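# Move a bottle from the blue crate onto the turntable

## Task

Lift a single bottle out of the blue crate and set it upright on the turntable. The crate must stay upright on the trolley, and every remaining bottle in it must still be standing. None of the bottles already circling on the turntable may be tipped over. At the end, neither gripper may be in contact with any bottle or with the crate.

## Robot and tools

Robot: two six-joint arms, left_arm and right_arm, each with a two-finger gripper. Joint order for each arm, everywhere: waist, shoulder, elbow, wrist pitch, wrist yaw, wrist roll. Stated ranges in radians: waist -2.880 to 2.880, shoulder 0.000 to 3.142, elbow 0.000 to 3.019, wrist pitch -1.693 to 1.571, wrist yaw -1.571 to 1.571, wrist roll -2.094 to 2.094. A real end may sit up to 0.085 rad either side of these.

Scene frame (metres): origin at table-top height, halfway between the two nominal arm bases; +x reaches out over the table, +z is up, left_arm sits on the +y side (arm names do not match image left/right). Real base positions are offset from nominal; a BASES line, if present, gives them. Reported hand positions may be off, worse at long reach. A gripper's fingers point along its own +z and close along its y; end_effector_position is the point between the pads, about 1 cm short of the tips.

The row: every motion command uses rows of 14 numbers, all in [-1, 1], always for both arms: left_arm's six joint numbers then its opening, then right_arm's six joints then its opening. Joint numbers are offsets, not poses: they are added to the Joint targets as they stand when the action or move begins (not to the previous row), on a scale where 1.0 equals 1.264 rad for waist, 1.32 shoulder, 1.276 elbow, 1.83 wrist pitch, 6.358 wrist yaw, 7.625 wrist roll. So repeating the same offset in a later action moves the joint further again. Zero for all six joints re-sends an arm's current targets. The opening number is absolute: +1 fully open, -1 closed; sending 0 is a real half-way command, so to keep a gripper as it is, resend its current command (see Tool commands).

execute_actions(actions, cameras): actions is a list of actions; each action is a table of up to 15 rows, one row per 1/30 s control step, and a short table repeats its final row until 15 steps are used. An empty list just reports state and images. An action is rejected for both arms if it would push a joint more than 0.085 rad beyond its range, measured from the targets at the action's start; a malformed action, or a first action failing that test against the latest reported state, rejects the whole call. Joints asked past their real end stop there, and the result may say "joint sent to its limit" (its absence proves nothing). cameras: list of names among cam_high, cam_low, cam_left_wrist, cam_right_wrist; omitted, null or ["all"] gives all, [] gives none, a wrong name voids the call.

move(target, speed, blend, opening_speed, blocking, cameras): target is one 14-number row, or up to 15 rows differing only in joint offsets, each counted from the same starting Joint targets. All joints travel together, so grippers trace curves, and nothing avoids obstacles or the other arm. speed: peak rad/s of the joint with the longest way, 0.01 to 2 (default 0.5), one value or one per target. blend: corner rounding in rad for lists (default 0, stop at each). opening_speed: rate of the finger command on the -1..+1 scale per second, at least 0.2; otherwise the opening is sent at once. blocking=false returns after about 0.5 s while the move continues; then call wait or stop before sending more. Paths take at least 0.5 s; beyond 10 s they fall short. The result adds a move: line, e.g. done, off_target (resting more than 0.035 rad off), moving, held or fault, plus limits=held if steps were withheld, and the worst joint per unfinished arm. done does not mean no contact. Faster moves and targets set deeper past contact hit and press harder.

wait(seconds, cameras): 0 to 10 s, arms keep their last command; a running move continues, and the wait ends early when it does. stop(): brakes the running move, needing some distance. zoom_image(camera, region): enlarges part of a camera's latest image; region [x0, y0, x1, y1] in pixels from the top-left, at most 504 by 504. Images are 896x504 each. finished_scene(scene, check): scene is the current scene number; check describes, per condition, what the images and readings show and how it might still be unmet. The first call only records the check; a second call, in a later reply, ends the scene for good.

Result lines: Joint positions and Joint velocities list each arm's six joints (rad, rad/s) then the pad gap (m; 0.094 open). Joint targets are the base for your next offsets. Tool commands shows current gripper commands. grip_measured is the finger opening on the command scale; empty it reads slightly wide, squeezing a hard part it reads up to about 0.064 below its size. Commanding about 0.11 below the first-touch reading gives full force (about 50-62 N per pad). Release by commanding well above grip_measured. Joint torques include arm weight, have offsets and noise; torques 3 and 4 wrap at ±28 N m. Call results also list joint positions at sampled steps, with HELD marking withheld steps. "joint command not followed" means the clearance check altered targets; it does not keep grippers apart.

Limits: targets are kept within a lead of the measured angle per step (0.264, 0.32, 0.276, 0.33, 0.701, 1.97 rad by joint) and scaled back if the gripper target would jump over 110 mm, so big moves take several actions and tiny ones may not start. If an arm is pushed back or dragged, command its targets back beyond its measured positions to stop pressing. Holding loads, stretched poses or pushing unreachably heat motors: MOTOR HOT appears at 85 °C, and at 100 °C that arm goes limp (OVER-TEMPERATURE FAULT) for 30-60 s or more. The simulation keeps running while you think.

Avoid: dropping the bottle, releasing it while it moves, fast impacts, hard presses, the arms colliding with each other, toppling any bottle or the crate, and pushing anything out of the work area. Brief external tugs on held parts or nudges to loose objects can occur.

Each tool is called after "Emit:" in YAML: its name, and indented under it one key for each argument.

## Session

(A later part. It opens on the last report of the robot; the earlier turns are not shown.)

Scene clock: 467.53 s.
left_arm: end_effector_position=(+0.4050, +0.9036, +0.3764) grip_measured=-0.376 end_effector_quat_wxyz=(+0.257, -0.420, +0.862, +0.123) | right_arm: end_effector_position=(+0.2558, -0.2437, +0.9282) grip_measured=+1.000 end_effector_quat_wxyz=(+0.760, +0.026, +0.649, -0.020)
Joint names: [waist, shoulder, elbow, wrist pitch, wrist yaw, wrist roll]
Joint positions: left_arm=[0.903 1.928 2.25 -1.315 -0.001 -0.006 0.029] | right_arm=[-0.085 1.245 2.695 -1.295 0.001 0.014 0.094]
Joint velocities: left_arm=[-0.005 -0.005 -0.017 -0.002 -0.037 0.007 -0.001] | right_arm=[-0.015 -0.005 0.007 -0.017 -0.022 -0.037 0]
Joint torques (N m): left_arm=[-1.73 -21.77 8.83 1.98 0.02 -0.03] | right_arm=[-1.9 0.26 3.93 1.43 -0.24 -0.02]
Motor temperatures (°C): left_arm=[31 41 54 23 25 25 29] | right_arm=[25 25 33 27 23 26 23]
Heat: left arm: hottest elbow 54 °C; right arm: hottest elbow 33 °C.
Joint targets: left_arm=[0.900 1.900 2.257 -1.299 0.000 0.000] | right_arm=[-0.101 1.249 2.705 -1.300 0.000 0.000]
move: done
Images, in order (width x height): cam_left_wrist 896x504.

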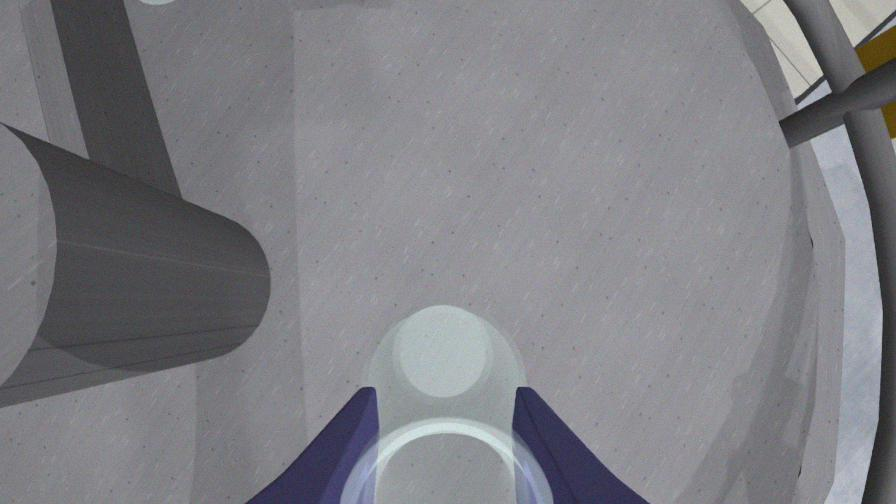

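Emit:
execute_actions:
  actions:
    - [[0,0,0,0,0,0,1,0,0,0,0,0,0,1]]
    - [[0,0,0.0003,-0.0003,0,0,1,0,0,0,0,0,0,1],[0,0,0.0022,-0.0018,0,0,1,0,0,0,0,0,0,1],[0,0,0.0068,-0.0055,0,0,1,0,0,0,0,0,0,1],[0,0,0.0142,-0.0115,0,0,1,0,0,0,0,0,0,1],[0,0,0.0245,-0.0198,0,0,1,0,0,0,0,0,0,1],[0,0,0.0371,-0.03,0,0,1,0,0,0,0,0,0,1],[0,0,0.0511,-0.0414,0,0,1,0,0,0,0,0,0,1],[0,0,0.0657,-0.0531,0,0,1,0,0,0,0,0,0,1],[0,0,0.0797,-0.0645,0,0,1,0,0,0,0,0,0,1],[0,0,0.0923,-0.0747,0,0,1,0,0,0,0,0,0,1],[0,0,0.1026,-0.083,0,0,1,0,0,0,0,0,0,1],[0,0,0.11,-0.089,0,0,1,0,0,0,0,0,0,1],[0,0,0.1146,-0.0927,0,0,1,0,0,0,0,0,0,1],[0,0,0.1165,-0.0942,0,0,1,0,0,0,0,0,0,1],[0,0,0.1168,-0.0945,0,0,1,0,0,0,0,0,0,1]]

Scene clock: 504.47 s.
left_arm: end_effector_position=(+0.3859, +0.8789, +0.4277) grip_measured=+0.998 end_effector_quat_wxyz=(+0.251, -0.420, +0.864, +0.120) | right_arm: end_effector_position=(+0.2558, -0.2437, +0.9282) grip_measured=+1.000 end_effector_quat_wxyz=(+0.760, +0.026, +0.649, -0.020)
Joint names: [waist, shoulder, elbow, wrist pitch, wrist yaw, wrist roll]
Joint positions: left_arm=[0.903 1.902 2.361 -1.466 0.001 -0.006 0.094] | right_arm=[-0.085 1.245 2.695 -1.295 0.001 0.014 0.094]
Joint velocities: left_arm=[-0.005 0.005 0.002 0.012 -0.022 0.022 0] | right_arm=[-0.005 0.015 0.007 -0.012 0.022 -0.037 0]
Joint torques (N m): left_arm=[-2.08 -18.2 11.23 1.01 -0.11 -0.06] | right_arm=[-1.85 0.32 3.93 1.43 -0.24 -0.03]
Motor temperatures (°C): left_arm=[31 41 55 23 25 25 29] | right_arm=[25 25 33 27 23 26 23]
Heat: left arm: hottest elbow 55 °C; right arm: hottest elbow 33 °C.
Joint targets: left_arm=[0.900 1.900 2.406 -1.472 0.000 0.000] | right_arm=[-0.101 1.249 2.705 -1.300 0.000 0.000]
Step readings (joint positions of left_arm | right_arm):
0: [0.903 1.928 2.248 -1.307 0.001 -0.006] | [-0.085 1.245 2.695 -1.295 0.001 0.014]
1: [0.903 1.928 2.248 -1.307 0.001 -0.006] | [-0.085 1.245 2.695 -1.295 0.001 0.014]
2: [0.903 1.928 2.248 -1.307 0.001 -0.006] | [-0.085 1.245 2.695 -1.295 0.001 0.014]
4: [0.903 1.926 2.248 -1.307 0.001 -0.006] | [-0.085 1.245 2.695 -1.295 0.001 0.014]
8: [0.903 1.921 2.248 -1.307 0.001 -0.006] | [-0.085 1.245 2.695 -1.295 0.001 0.014]
15: [0.903 1.917 2.248 -1.307 0.001 -0.006] | [-0.085 1.245 2.695 -1.295 0.001 0.014]
16: [0.903 1.917 2.248 -1.307 0.001 -0.006] | [-0.085 1.245 2.695 -1.295 0.001 0.014]
17: [0.903 1.917 2.248 -1.307 0.001 -0.006] | [-0.085 1.245 2.695 -1.295 0.001 0.014]
19: [0.903 1.917 2.248 -1.307 0.001 -0.006] | [-0.085 1.245 2.695 -1.295 0.001 0.014]
23: [0.903 1.917 2.248 -1.322 0.001 -0.006] | [-0.085 1.245 2.695 -1.295 0.001 0.014]
30: [0.903 1.917 2.314 -1.430 0.001 -0.006] | [-0.085 1.245 2.695 -1.295 0.001 0.014]

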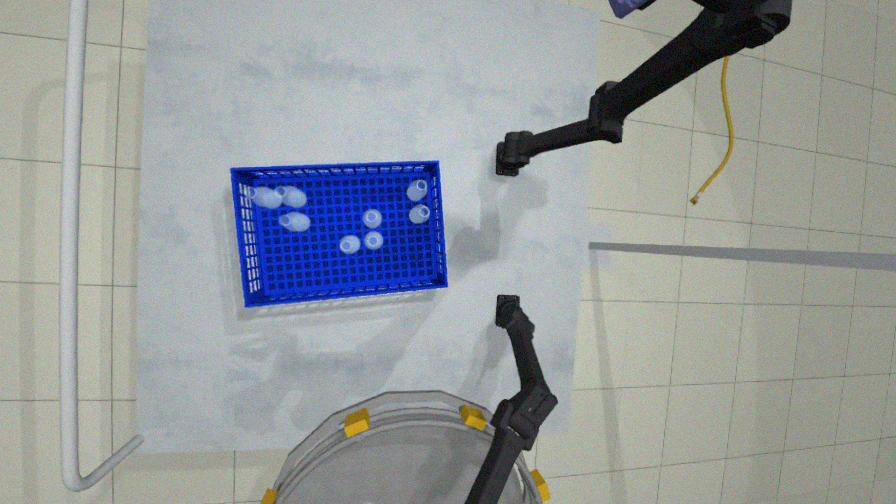

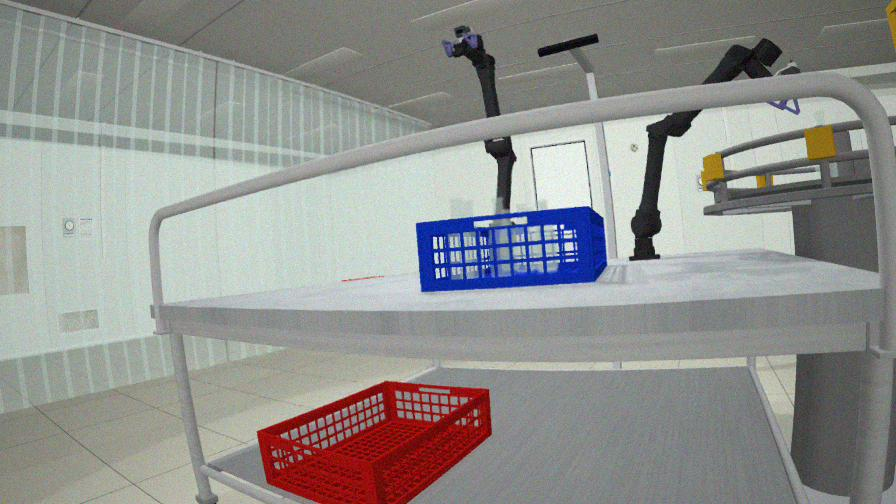

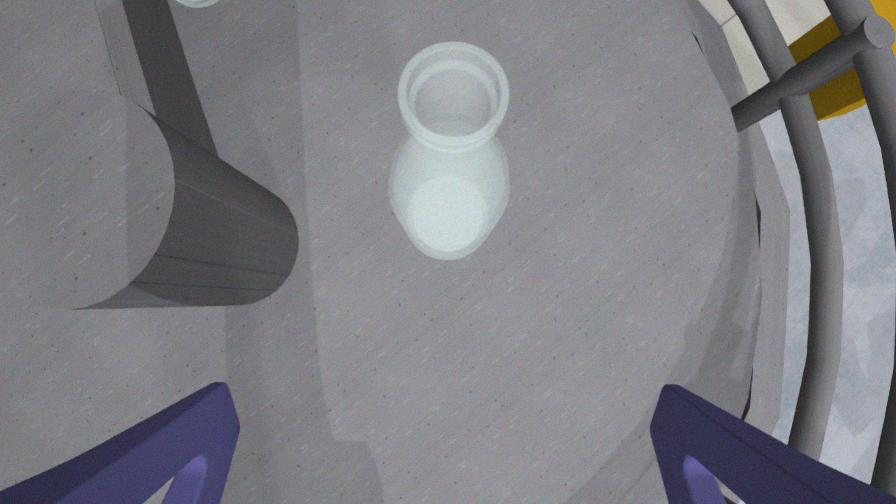

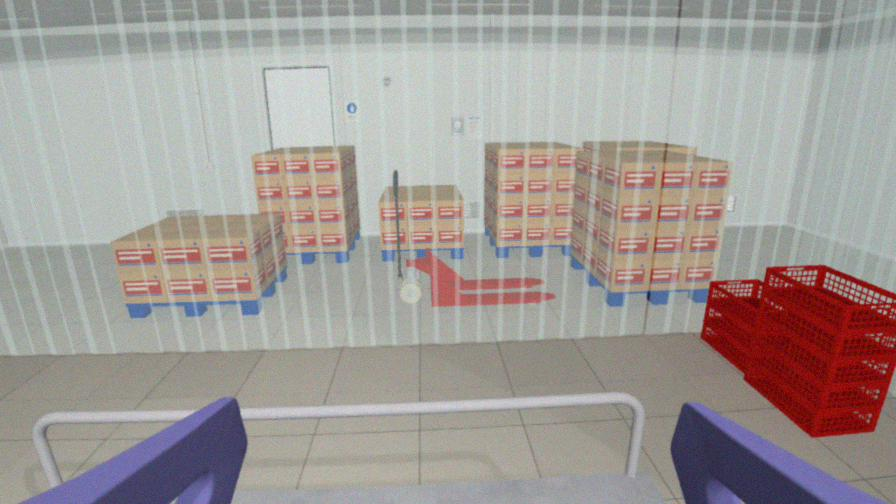

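Emit:
move:
  target: [-0.0237,-0.3462,-0.1418,0.2087,0,0,1,0,0,0,0,0,0,1]
  speed: 0.5

Scene clock: 515.87 s.
left_arm: end_effector_position=(+0.3080, +0.7589, +0.7097) grip_measured=+0.998 end_effector_quat_wxyz=(+0.533, -0.345, +0.732, +0.247) | right_arm: end_effector_position=(+0.2558, -0.2437, +0.9282) grip_measured=+1.000 end_effector_quat_wxyz=(+0.760, +0.026, +0.649, -0.020)
Joint names: [waist, shoulder, elbow, wrist pitch, wrist yaw, wrist roll]
Joint positions: left_arm=[0.878 1.435 2.224 -1.105 0.001 -0.006 0.094] | right_arm=[-0.085 1.245 2.695 -1.295 0.001 0.014 0.094]
Joint velocities: left_arm=[-0.005 -0.005 -0.007 -0.017 -0.007 0.022 -0.001] | right_arm=[-0.015 -0.015 -0.012 0.002 0.066 0.007 0]
Joint torques (N m): left_arm=[-1.79 -9.64 7.12 2.58 -0.1 -0.06] | right_arm=[-1.85 0.32 3.93 1.44 -0.24 -0.02]
Motor temperatures (°C): left_arm=[31 42 57 23 25 25 28] | right_arm=[25 25 33 27 23 26 23]
Heat: left arm: hottest elbow 57 °C; right arm: hottest elbow 33 °C.
Joint targets: left_arm=[0.870 1.443 2.225 -1.090 0.000 0.000] | right_arm=[-0.101 1.249 2.705 -1.300 0.000 0.000]
move: done

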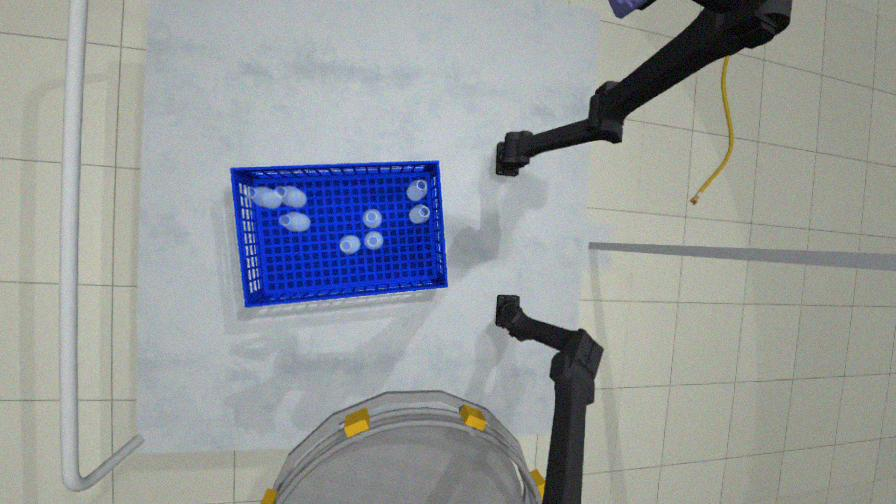

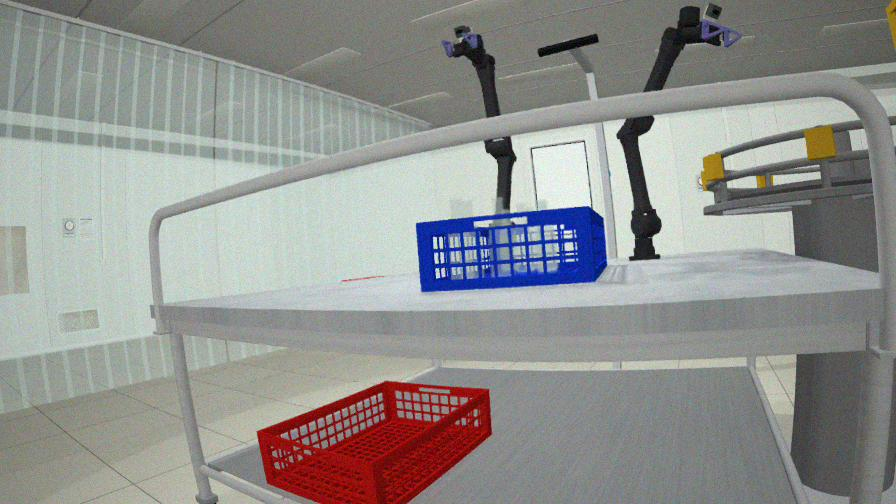

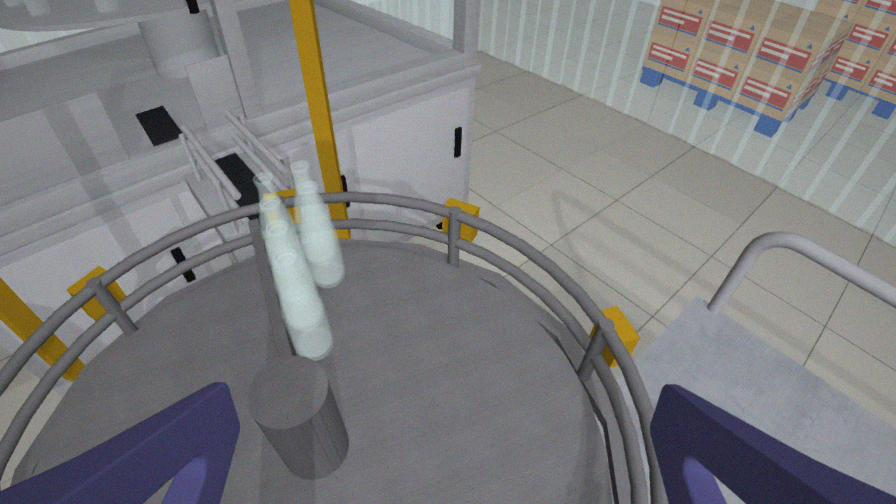

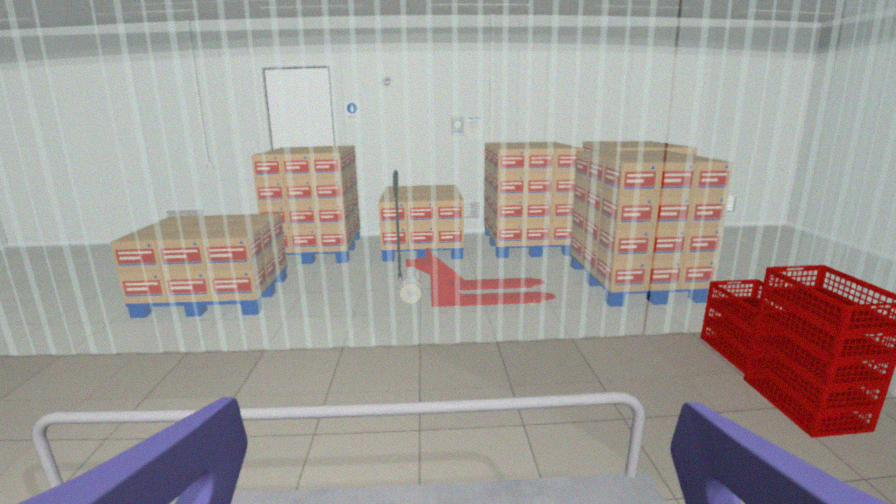

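Emit:
zoom_image:
  camera: "cam_left_wrist"
  region: [210, 140, 400, 380]

Emit:
zoom_image:
  camera: "cam_high"
  region: [220, 150, 460, 320]

Scaled by 2.100 from the camera's 896x504 image, which has a finer 1280x720 frame.

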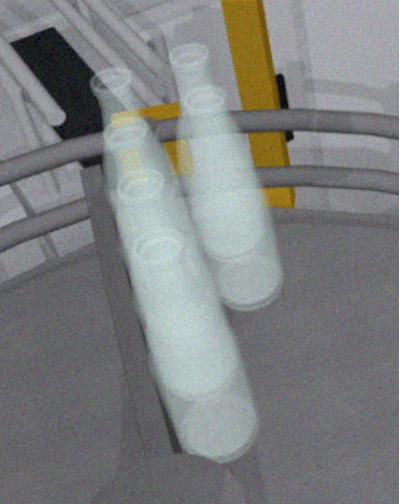

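Scaled by 2.100 from the camera's 896x504 image, which has a finer 1280x720 frame.

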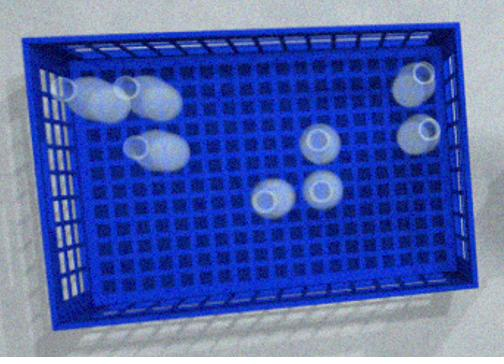

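Emit:
wait:
  seconds: 1
  cameras: ["cam_left_wrist", "cam_high"]

Scene clock: 521.83 s.
left_arm: end_effector_position=(+0.3080, +0.7589, +0.7097) grip_measured=+0.998 end_effector_quat_wxyz=(+0.533, -0.345, +0.732, +0.247) | right_arm: end_effector_position=(+0.2558, -0.2437, +0.9282) grip_measured=+1.000 end_effector_quat_wxyz=(+0.760, +0.026, +0.649, -0.020)
Joint names: [waist, shoulder, elbow, wrist pitch, wrist yaw, wrist roll]
Joint positions: left_arm=[0.878 1.435 2.224 -1.105 0.001 -0.006 0.094] | right_arm=[-0.085 1.245 2.695 -1.295 0.001 0.014 0.094]
Joint velocities: left_arm=[-0.005 0.005 0.002 0.007 0.051 -0.081 0.001] | right_arm=[-0.015 0.005 -0.022 -0.022 -0.007 0.051 0]
Joint torques (N m): left_arm=[-2.43 -9.76 6.94 2.61 -0.13 -0.05] | right_arm=[-1.96 0.32 3.93 1.44 -0.24 -0.02]
Motor temperatures (°C): left_arm=[31 41 56 23 25 25 27] | right_arm=[25 25 33 27 23 26 23]
Heat: left arm: hottest elbow 56 °C; right arm: hottest elbow 33 °C.
Joint targets: left_arm=[0.870 1.443 2.225 -1.090 0.000 0.000] | right_arm=[-0.101 1.249 2.705 -1.300 0.000 0.000]
Tool commands: left_gripper/opening=+1.0 right_gripper/opening=+1.0
wait: 1.00 s; at rest from the start
Images, in order (width x height): cam_high 896x504, cam_left_wrist 896x504.

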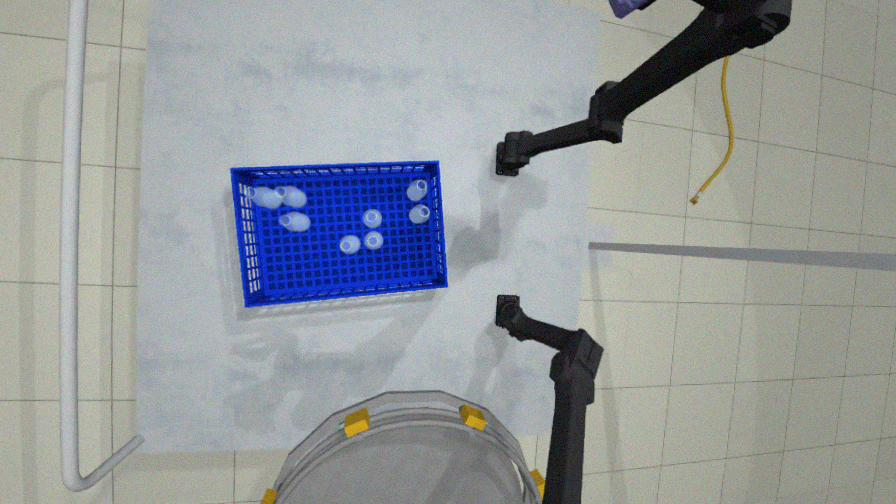

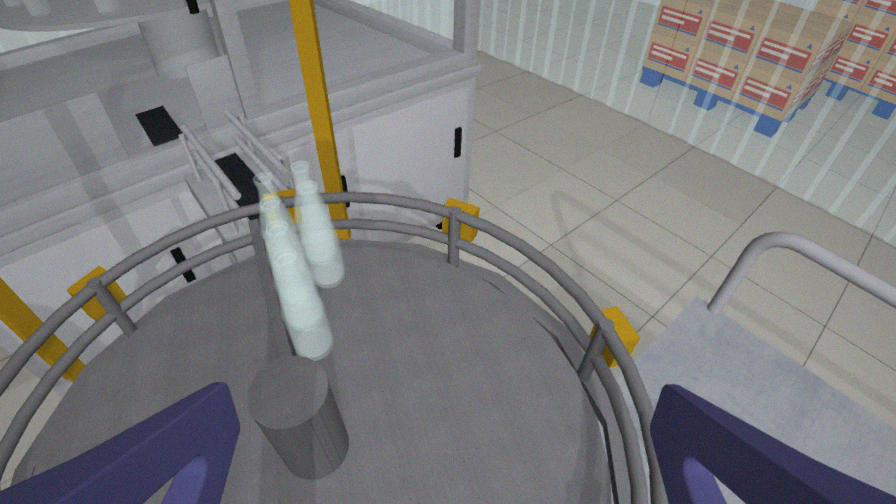

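Emit:
finished_scene:
  scene: 2
  check: "Bottle on the table: the wrist picture right after release (t=504) shows it upright on the disc and clear of the open fingers. Pictures at t=516 and t=522 show six bottles, all upright (round lips at the top, round bases on the disc), resting against the stop plate and not moving. The nearest one in the column is most likely ours. The part of the disc left of and below the hub is hidden from the wrist camera, but nothing was left there on the way. Bottles already riding: every bottle in that group stands upright, none lies down. I have no recorded count from before, so I cannot compare numbers; a bottle hidden behind the plate would not be visible. Crate: cam_high shows it square on the trolley, unmoved, with eight bottles in it, each with an open lip seen from above over its base, so all stand. Touching: the left gripper is open and empty at z about 0.71, well above bottles and rails; the right arm is parked at z about 0.93. Neither is near the crate or bottles. It could still be missed if a bottle tipped out of view, but the two pictures about 6 s apart look identical."

This call ended nothing. Check each condition that your pictures could not show: look closer or test it, and mend what is not met. Then call finished_scene again.

Emit:
zoom_image:
  camera: "cam_left_wrist"
  region: [0, 150, 440, 504]

Emit:
zoom_image:
  camera: "cam_high"
  region: [230, 380, 600, 504]

Scaled by 1.145 from the camera's 896x504 image, which has a finer 1280x720 frame.

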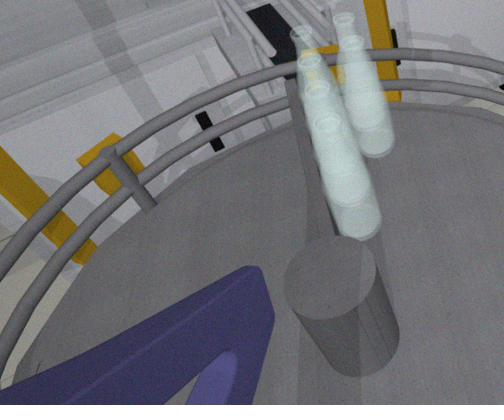

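Scaled by 1.362 from the camera's 896x504 image, which has a finer 1280x720 frame.

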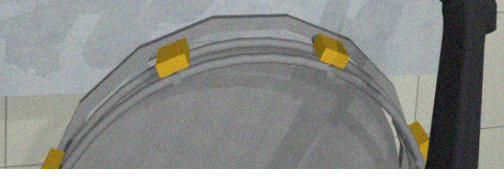

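Emit:
finished_scene:
  scene: 2
  check: "Looked again at closer views. The wrist zoom shows six upright bottles against the stop plate (four in a column, two beside), identical at t=516 and t=522, with the disc clear on both sides of the plate and around the hub and no bottle lying. The cam_high zoom shows the near part of the disc empty and nothing fallen beside the rail. The release picture at t=504 showed our bottle upright and clear of the fingers. The crate stands square and unmoved on the trolley with eight standing bottles. Both grippers are open, empty and far above bottles and crate. Still unseen: a bottle fully hidden behind the group, and I have no recorded count from before to compare with."

The scene is finished: the task was done.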